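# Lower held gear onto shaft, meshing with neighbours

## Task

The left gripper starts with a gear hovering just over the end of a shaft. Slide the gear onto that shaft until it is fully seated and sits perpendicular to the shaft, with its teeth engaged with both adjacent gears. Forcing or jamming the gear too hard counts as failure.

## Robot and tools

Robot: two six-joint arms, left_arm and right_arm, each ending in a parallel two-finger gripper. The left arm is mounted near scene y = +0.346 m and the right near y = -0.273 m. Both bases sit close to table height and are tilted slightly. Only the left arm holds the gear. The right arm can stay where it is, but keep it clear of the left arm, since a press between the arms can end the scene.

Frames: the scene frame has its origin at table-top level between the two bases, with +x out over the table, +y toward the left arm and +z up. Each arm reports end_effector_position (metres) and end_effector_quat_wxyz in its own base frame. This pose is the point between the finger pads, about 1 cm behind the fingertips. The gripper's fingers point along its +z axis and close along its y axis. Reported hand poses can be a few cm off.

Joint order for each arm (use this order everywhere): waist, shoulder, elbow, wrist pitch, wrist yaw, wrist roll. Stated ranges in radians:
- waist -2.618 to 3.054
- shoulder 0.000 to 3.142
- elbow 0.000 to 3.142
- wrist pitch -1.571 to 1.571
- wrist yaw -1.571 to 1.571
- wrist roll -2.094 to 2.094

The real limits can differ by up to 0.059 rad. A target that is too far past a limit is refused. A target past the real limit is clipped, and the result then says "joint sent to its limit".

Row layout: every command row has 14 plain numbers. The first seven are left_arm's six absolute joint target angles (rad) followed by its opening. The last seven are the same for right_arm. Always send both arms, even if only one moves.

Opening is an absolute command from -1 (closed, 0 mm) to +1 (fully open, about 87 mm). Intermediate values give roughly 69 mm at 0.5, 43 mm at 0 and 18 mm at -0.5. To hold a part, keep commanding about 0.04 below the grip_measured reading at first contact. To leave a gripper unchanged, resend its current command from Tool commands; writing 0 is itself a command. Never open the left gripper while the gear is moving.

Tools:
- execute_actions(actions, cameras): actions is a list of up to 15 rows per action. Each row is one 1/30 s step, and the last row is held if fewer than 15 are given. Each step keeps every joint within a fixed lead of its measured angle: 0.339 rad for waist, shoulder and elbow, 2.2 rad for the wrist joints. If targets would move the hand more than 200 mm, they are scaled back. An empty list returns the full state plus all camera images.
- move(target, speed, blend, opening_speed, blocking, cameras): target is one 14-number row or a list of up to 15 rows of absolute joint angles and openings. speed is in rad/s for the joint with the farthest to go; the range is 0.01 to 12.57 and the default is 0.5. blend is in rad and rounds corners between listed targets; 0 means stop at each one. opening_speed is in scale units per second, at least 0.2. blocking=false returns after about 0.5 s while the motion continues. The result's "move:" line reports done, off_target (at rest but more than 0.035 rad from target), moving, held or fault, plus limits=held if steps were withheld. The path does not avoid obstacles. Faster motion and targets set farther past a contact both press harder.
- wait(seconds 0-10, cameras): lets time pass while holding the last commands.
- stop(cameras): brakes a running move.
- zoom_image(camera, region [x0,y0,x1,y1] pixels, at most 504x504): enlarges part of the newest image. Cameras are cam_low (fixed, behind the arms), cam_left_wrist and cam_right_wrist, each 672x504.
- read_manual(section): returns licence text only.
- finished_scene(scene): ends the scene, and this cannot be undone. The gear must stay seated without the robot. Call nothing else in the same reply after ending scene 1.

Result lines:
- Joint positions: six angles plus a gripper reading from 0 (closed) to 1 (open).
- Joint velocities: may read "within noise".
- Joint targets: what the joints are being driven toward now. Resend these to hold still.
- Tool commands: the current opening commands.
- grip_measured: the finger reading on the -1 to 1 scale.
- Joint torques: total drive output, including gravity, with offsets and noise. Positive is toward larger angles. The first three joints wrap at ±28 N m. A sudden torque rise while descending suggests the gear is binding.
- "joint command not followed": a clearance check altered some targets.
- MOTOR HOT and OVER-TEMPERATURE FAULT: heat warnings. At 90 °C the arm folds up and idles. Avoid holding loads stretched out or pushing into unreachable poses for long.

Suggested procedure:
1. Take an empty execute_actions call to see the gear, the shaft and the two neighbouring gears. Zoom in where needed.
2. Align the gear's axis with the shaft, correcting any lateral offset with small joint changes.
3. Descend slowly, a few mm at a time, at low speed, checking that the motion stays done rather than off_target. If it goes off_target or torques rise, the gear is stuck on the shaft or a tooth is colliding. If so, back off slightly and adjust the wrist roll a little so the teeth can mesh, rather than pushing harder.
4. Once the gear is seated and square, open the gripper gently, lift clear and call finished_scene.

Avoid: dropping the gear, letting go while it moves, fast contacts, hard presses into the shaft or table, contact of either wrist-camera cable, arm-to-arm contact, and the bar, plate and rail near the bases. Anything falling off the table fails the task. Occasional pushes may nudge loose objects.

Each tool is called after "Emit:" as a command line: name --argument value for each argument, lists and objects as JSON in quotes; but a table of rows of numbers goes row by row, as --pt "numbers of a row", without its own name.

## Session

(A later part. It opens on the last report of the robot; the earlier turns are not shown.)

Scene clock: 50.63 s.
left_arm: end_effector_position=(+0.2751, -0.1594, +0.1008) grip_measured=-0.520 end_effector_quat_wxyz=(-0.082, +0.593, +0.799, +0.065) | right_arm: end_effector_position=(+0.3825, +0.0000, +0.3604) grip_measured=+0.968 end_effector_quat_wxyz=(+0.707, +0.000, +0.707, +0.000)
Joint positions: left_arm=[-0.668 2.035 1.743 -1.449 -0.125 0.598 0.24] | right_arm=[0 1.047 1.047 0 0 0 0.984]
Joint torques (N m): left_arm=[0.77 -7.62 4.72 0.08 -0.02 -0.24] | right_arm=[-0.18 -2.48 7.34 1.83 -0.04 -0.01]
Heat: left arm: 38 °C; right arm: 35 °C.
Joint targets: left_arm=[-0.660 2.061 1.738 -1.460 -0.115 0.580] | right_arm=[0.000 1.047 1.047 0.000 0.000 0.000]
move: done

Emit:
execute_actions --actions '[]' --cameras '["cam_left_wrist","cam_low"]'

Emit:
zoom_image --camera "cam_left_wrist" --region '[180, 140, 500, 380]'

Emit:
zoom_image --camera "cam_low" --region '[180, 180, 400, 340]'

Scene clock: 50.80 s.
left_arm: end_effector_position=(+0.2751, -0.1594, +0.1008) grip_measured=-0.520 end_effector_quat_wxyz=(-0.082, +0.592, +0.799, +0.065) | right_arm: end_effector_position=(+0.3825, +0.0000, +0.3604) grip_measured=+0.968 end_effector_quat_wxyz=(+0.707, +0.000, +0.707, +0.000)
Joint positions: left_arm=[-0.668 2.035 1.743 -1.449 -0.125 0.598 0.24] | right_arm=[0 1.047 1.047 0 0 0 0.984]
Joint velocities: within noise
Joint torques (N m): left_arm=[0.77 -7.62 4.74 0.08 -0.01 -0.25] | right_arm=[-0.2 -2.48 7.34 1.83 -0.03 -0.01]
Motor temperatures (°C): left_arm=[26 38 36 27 22 24 26] | right_arm=[22 34 35 31 26 22 25]
Heat: left arm: 38 °C; right arm: 35 °C.
Joint targets: left_arm=[-0.660 2.061 1.738 -1.460 -0.115 0.580] | right_arm=[0.000 1.047 1.047 0.000 0.000 0.000]
Tool commands: left_gripper/opening=-1.0 right_gripper/opening=+1.0
camera_calibration:
cam_left_wrist: T_world_to_cam=[[-0.952873, -0.302835, -0.0180179, 0.209696], [-0.151319, 0.422969, 0.89342, 0.0391044], [-0.262938, 0.854042, -0.44886, 0.39776], [0, 0, 0, 1]] pos_world=[0.310317, -0.29274, 0.14738]
Images, in order (width x height): cam_low 672x504, cam_left_wrist 672x504.

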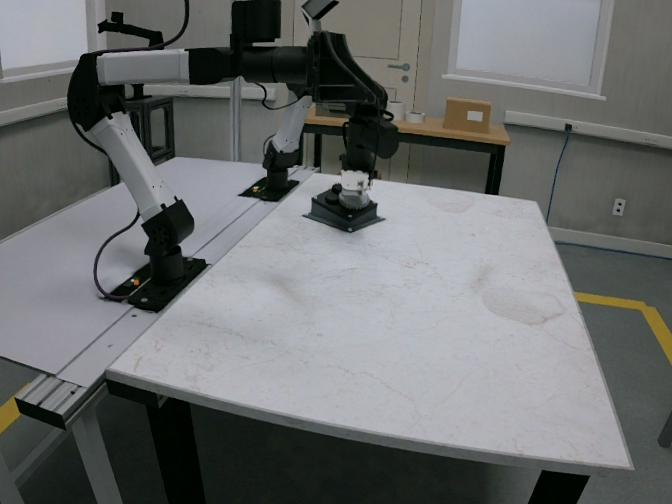

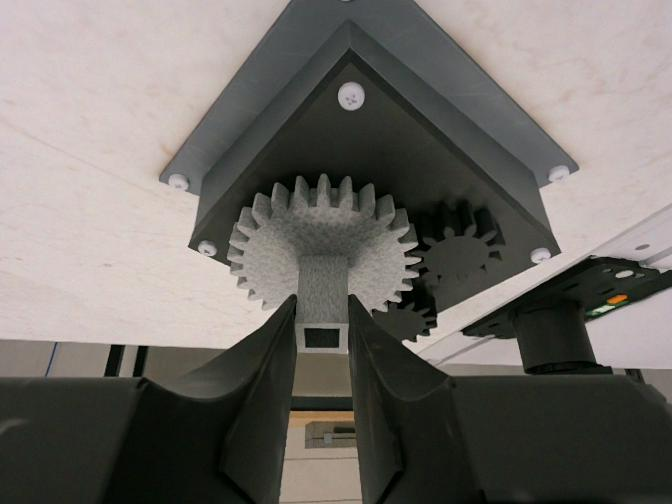

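Scaled by 1.575 from the camera's 672x504 image, which has a finer 960x720 frame.

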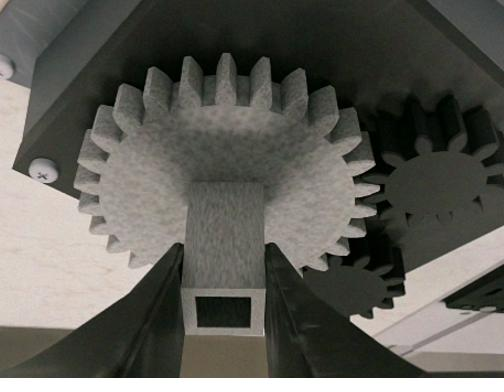

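Scaled by 2.291 from the camera's 672x504 image, which has a finer 960x720 frame.

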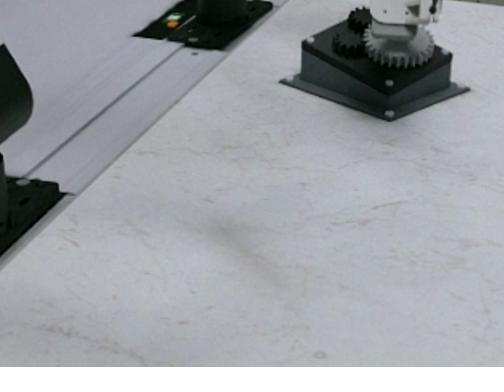

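Emit:
zoom_image --camera "cam_left_wrist" --region '[360, 190, 520, 350]'

Emit:
zoom_image --camera "cam_low" --region '[300, 160, 390, 235]'

Scaled by 3.150 from the camera's 672x504 image, which has a finer 960x720 frame.

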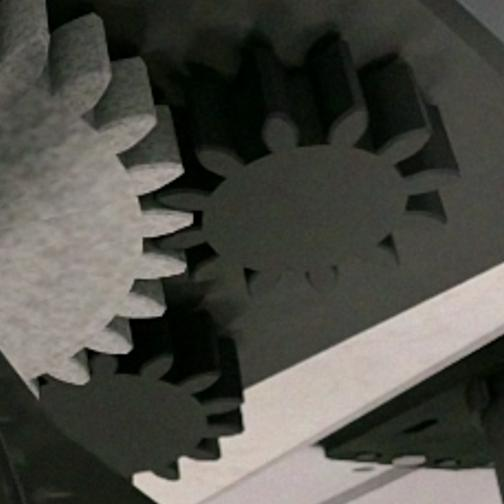

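Scaled by 5.600 from the camera's 672x504 image, which has a finer 960x720 frame.

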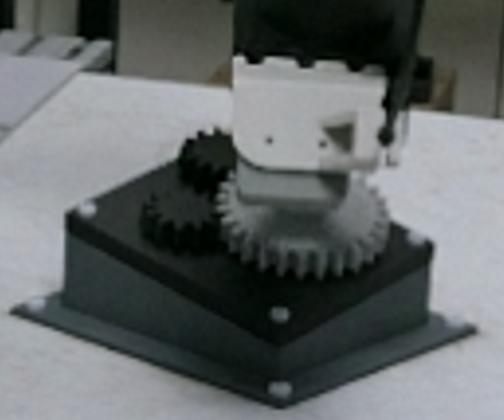

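Emit:
move --pt "-0.665 2.050 1.742 -1.453 -0.122 0.592 -1 0 1.047 1.047 0 0 0 1" --pt "-0.665 2.050 1.742 -1.453 -0.122 0.592 -0.3 0 1.047 1.047 0 0 0 1" --speed 0.1 --opening_speed 1.0 --cameras '["cam_left_wrist","cam_low"]'

Emit:
zoom_image --camera "cam_left_wrist" --region '[180, 140, 500, 380]'

Emit:
zoom_image --camera "cam_low" --region '[300, 160, 390, 235]'

Scene clock: 54.40 s.
left_arm: end_effector_position=(+0.2752, -0.1594, +0.1007) grip_measured=-0.300 end_effector_quat_wxyz=(-0.082, +0.592, +0.799, +0.065) | right_arm: end_effector_position=(+0.3825, +0.0000, +0.3604) grip_measured=+0.968 end_effector_quat_wxyz=(+0.707, +0.000, +0.707, +0.000)
Joint positions: left_arm=[-0.668 2.035 1.743 -1.449 -0.125 0.598 0.35] | right_arm=[0 1.047 1.047 0 0 0 0.984]
Joint torques (N m): left_arm=[0.23 -8.47 5.04 0.13 -0.08 -0.11] | right_arm=[-0.2 -2.48 7.32 1.82 -0.04 -0.01]
Heat: left arm: 38 °C; right arm: 36 °C.
Joint targets: left_arm=[-0.665 2.050 1.742 -1.453 -0.122 0.592] | right_arm=[0.000 1.047 1.047 0.000 0.000 0.000]
move: done
camera_calibration:
cam_left_wrist: T_world_to_cam=[[-0.952853, -0.302885, -0.0182475, 0.209709], [-0.151622, 0.423176, 0.893271, 0.0392815], [-0.262836, 0.853922, -0.449148, 0.397735], [0, 0, 0, 1]] pos_world=[0.310317, -0.29274, 0.14738]
Images, in order (width x height): cam_low 672x504, cam_left_wrist 672x504.

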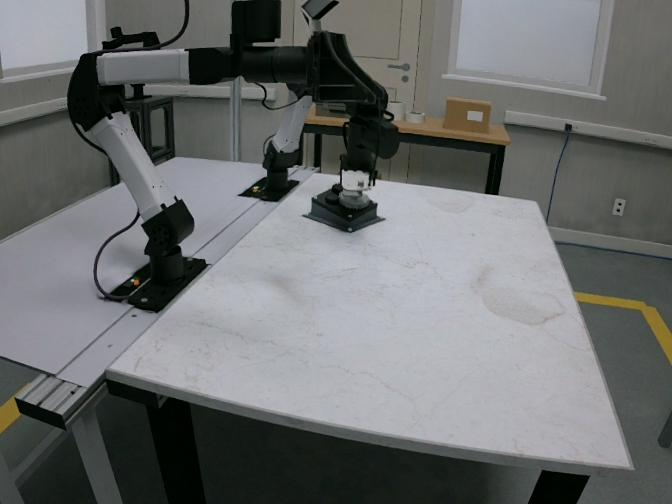

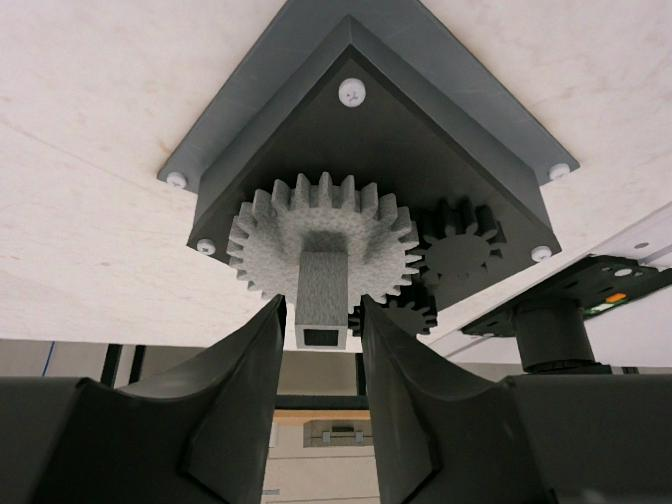

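Scaled by 1.575 from the camera's 672x504 image, which has a finer 960x720 frame.

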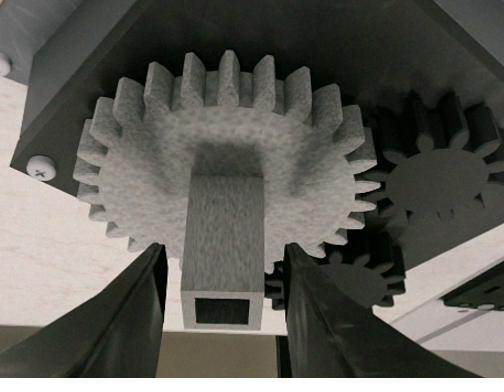

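Scaled by 5.600 from the camera's 672x504 image, which has a finer 960x720 frame.

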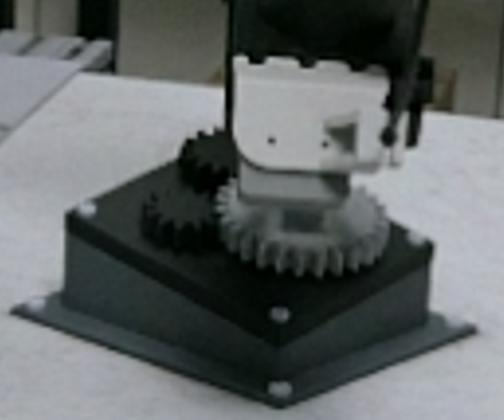

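Emit:
move --pt "-0.665 2.050 1.742 -1.453 -0.122 0.592 -0.7 0 1.047 1.047 0 0 0 1" --pt "-0.663 2.047 1.718 -1.432 -0.122 0.595 -0.7 0 1.047 1.047 0 0 0 1" --speed 0.06 --opening_speed 0.6

Scene clock: 56.40 s.
left_arm: end_effector_position=(+0.2754, -0.1587, +0.1003) grip_measured=-0.521 end_effector_quat_wxyz=(-0.083, +0.592, +0.799, +0.067) | right_arm: end_effector_position=(+0.3825, +0.0000, +0.3604) grip_measured=+0.968 end_effector_quat_wxyz=(+0.707, +0.000, +0.707, +0.000)
Joint positions: left_arm=[-0.668 2.035 1.741 -1.447 -0.129 0.598 0.24] | right_arm=[0 1.047 1.047 0 0 0 0.984]
Joint torques (N m): left_arm=[0.5 -8.73 3.38 0.32 -0.04 -0.07] | right_arm=[-0.2 -2.48 7.32 1.82 -0.03 -0.01]
Heat: left arm: 38 °C; right arm: 36 °C.
Joint targets: left_arm=[-0.663 2.047 1.718 -1.432 -0.122 0.595] | right_arm=[0.000 1.047 1.047 0.000 0.000 0.000]
move: done

Emit:
move --target '[-0.662,2.054,1.704,-1.420,-0.122,0.597,-0.7,0,1.047,1.047,0,0,0,1]' --speed 0.06 --cameras '["cam_left_wrist","cam_low"]'

Emit:
zoom_image --camera "cam_left_wrist" --region '[180, 140, 500, 380]'

Emit:
zoom_image --camera "cam_low" --region '[300, 160, 390, 235]'

Scene clock: 57.23 s.
left_arm: end_effector_position=(+0.2757, -0.1578, +0.0999) grip_measured=-0.521 end_effector_quat_wxyz=(-0.083, +0.593, +0.798, +0.070) | right_arm: end_effector_position=(+0.3825, +0.0000, +0.3604) grip_measured=+0.968 end_effector_quat_wxyz=(+0.707, +0.000, +0.707, +0.000)
Joint positions: left_arm=[-0.668 2.035 1.738 -1.445 -0.135 0.598 0.24] | right_arm=[0 1.047 1.047 0 0 0 0.984]
Joint torques (N m): left_arm=[0.59 -8.16 2.47 0.42 0 -0.05] | right_arm=[-0.2 -2.47 7.32 1.82 -0.04 -0.01]
Heat: left arm: 38 °C; right arm: 36 °C.
Joint targets: left_arm=[-0.662 2.054 1.704 -1.420 -0.122 0.597] | right_arm=[0.000 1.047 1.047 0.000 0.000 0.000]
move: done
camera_calibration:
cam_left_wrist: T_world_to_cam=[[-0.953264, -0.301117, -0.0248163, 0.211803], [-0.154592, 0.415529, 0.896347, 0.0387072], [-0.259593, 0.858292, -0.442659, 0.395351], [0, 0, 0, 1]] pos_world=[0.310518, -0.291633, 0.145567]
Images, in order (width x height): cam_low 672x504, cam_left_wrist 672x504.

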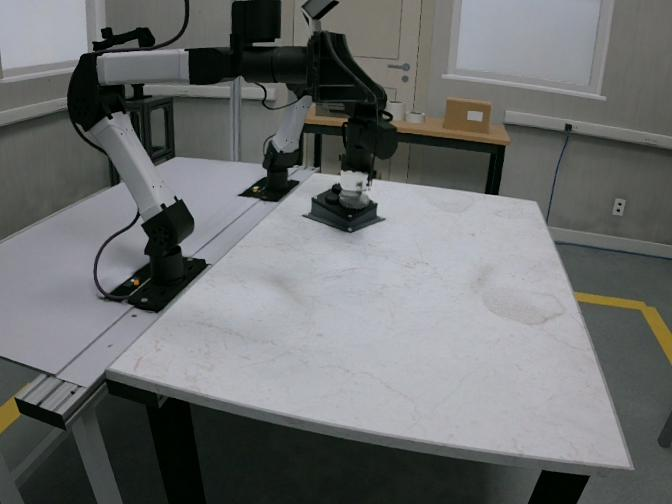

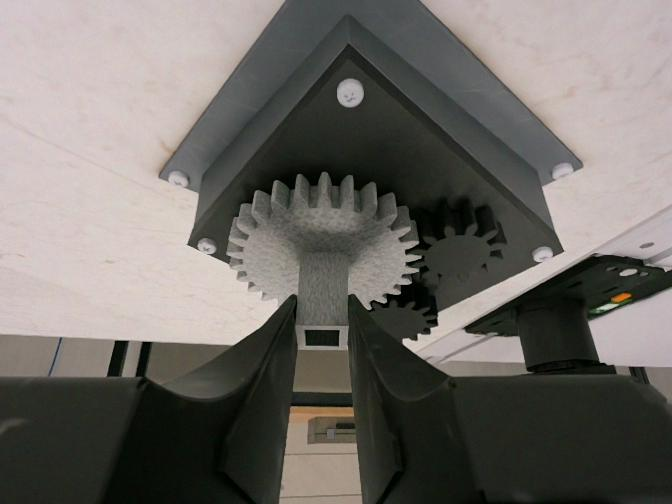

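Scaled by 1.575 from the camera's 672x504 image, which has a finer 960x720 frame.

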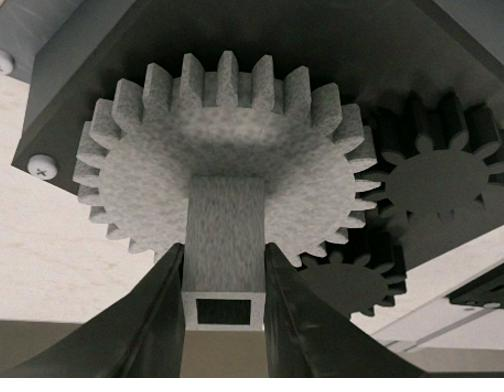

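Scaled by 5.600 from the camera's 672x504 image, which has a finer 960x720 frame.

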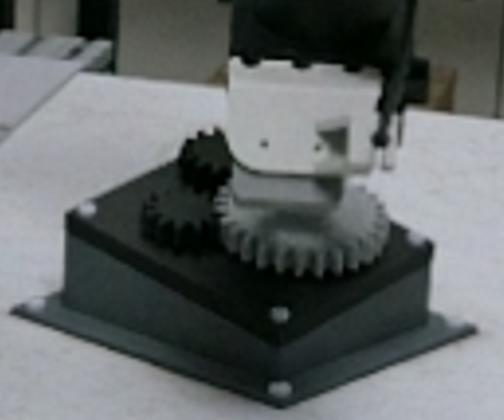

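Emit:
move --pt "-0.666 2.050 1.736 -1.448 -0.126 0.598 -0.521 0 1.047 1.047 0 0 0 1" --pt "-0.666 2.050 1.736 -1.448 -0.126 0.598 -0.1 0 1.047 1.047 0 0 0 1" --pt "-0.678 2.070 1.90 -1.562 -0.126 0.590 -0.1 0 1.047 1.047 0 0 0 1" --speed 0.25 --opening_speed 1.0 --cameras '["cam_left_wrist","cam_low"]'

Emit:
zoom_image --camera "cam_left_wrist" --region '[180, 140, 500, 380]'

Emit:
zoom_image --camera "cam_low" --region '[300, 160, 390, 235]'

Scene clock: 60.93 s.
left_arm: end_effector_position=(+0.2840, -0.1644, +0.1288) grip_measured=-0.100 end_effector_quat_wxyz=(-0.067, +0.592, +0.800, +0.069) | right_arm: end_effector_position=(+0.3825, +0.0000, +0.3604) grip_measured=+0.968 end_effector_quat_wxyz=(+0.707, +0.000, +0.707, +0.000)
Joint positions: left_arm=[-0.668 2.049 1.882 -1.544 -0.134 0.598 0.45] | right_arm=[0 1.047 1.047 0 0 0 0.984]
Joint torques (N m): left_arm=[-0.98 -8.12 6.63 0.06 -0.04 -0.13] | right_arm=[-0.18 -2.48 7.35 1.83 -0.04 -0.01]
Heat: left arm: 39 °C; right arm: 36 °C.
Joint targets: left_arm=[-0.678 2.070 1.900 -1.562 -0.126 0.590] | right_arm=[0.000 1.047 1.047 0.000 0.000 0.000]
move: done
camera_calibration:
cam_left_wrist: T_world_to_cam=[[-0.952409, -0.301843, -0.0425076, 0.220267], [-0.176809, 0.433443, 0.883666, 0.0276507], [-0.248304, 0.849128, -0.466183, 0.414243], [0, 0, 0, 1]] pos_world=[0.317532, -0.297244, 0.178042]
Images, in order (width x height): cam_low 672x504, cam_left_wrist 672x504.

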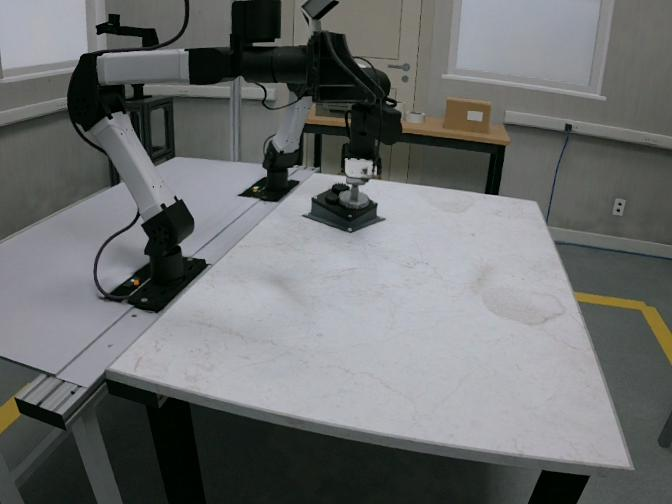

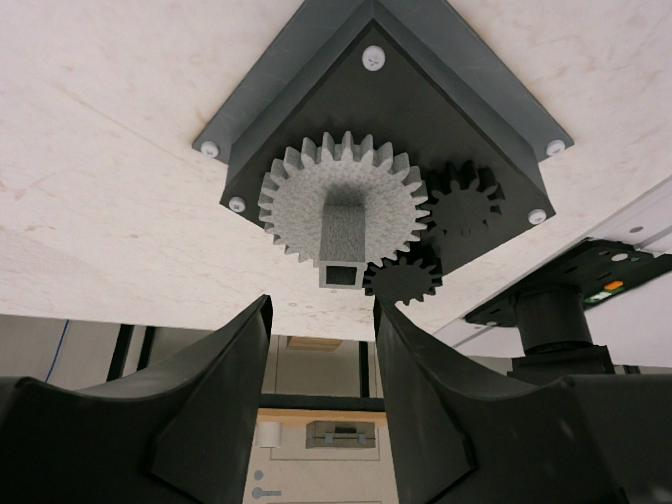

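Scaled by 1.575 from the camera's 672x504 image, which has a finer 960x720 frame.

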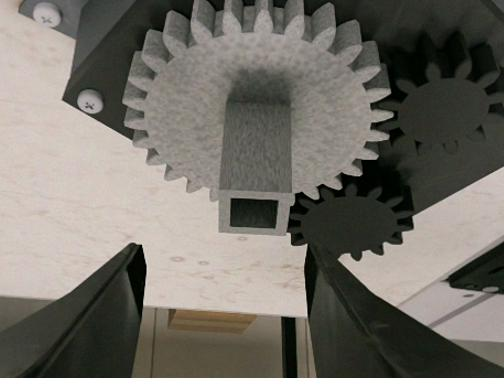

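Scaled by 5.600 from the camera's 672x504 image, which has a finer 960x720 frame.

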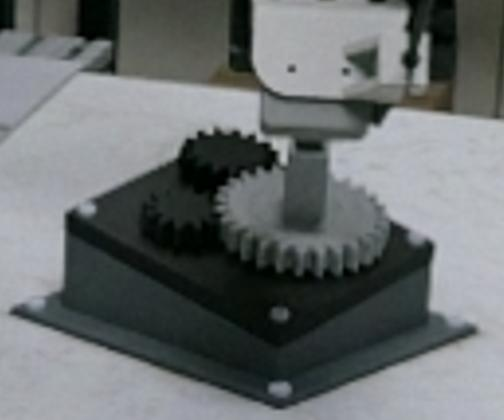

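Emit:
finished_scene --scene 2

The scene is finished: the task was done.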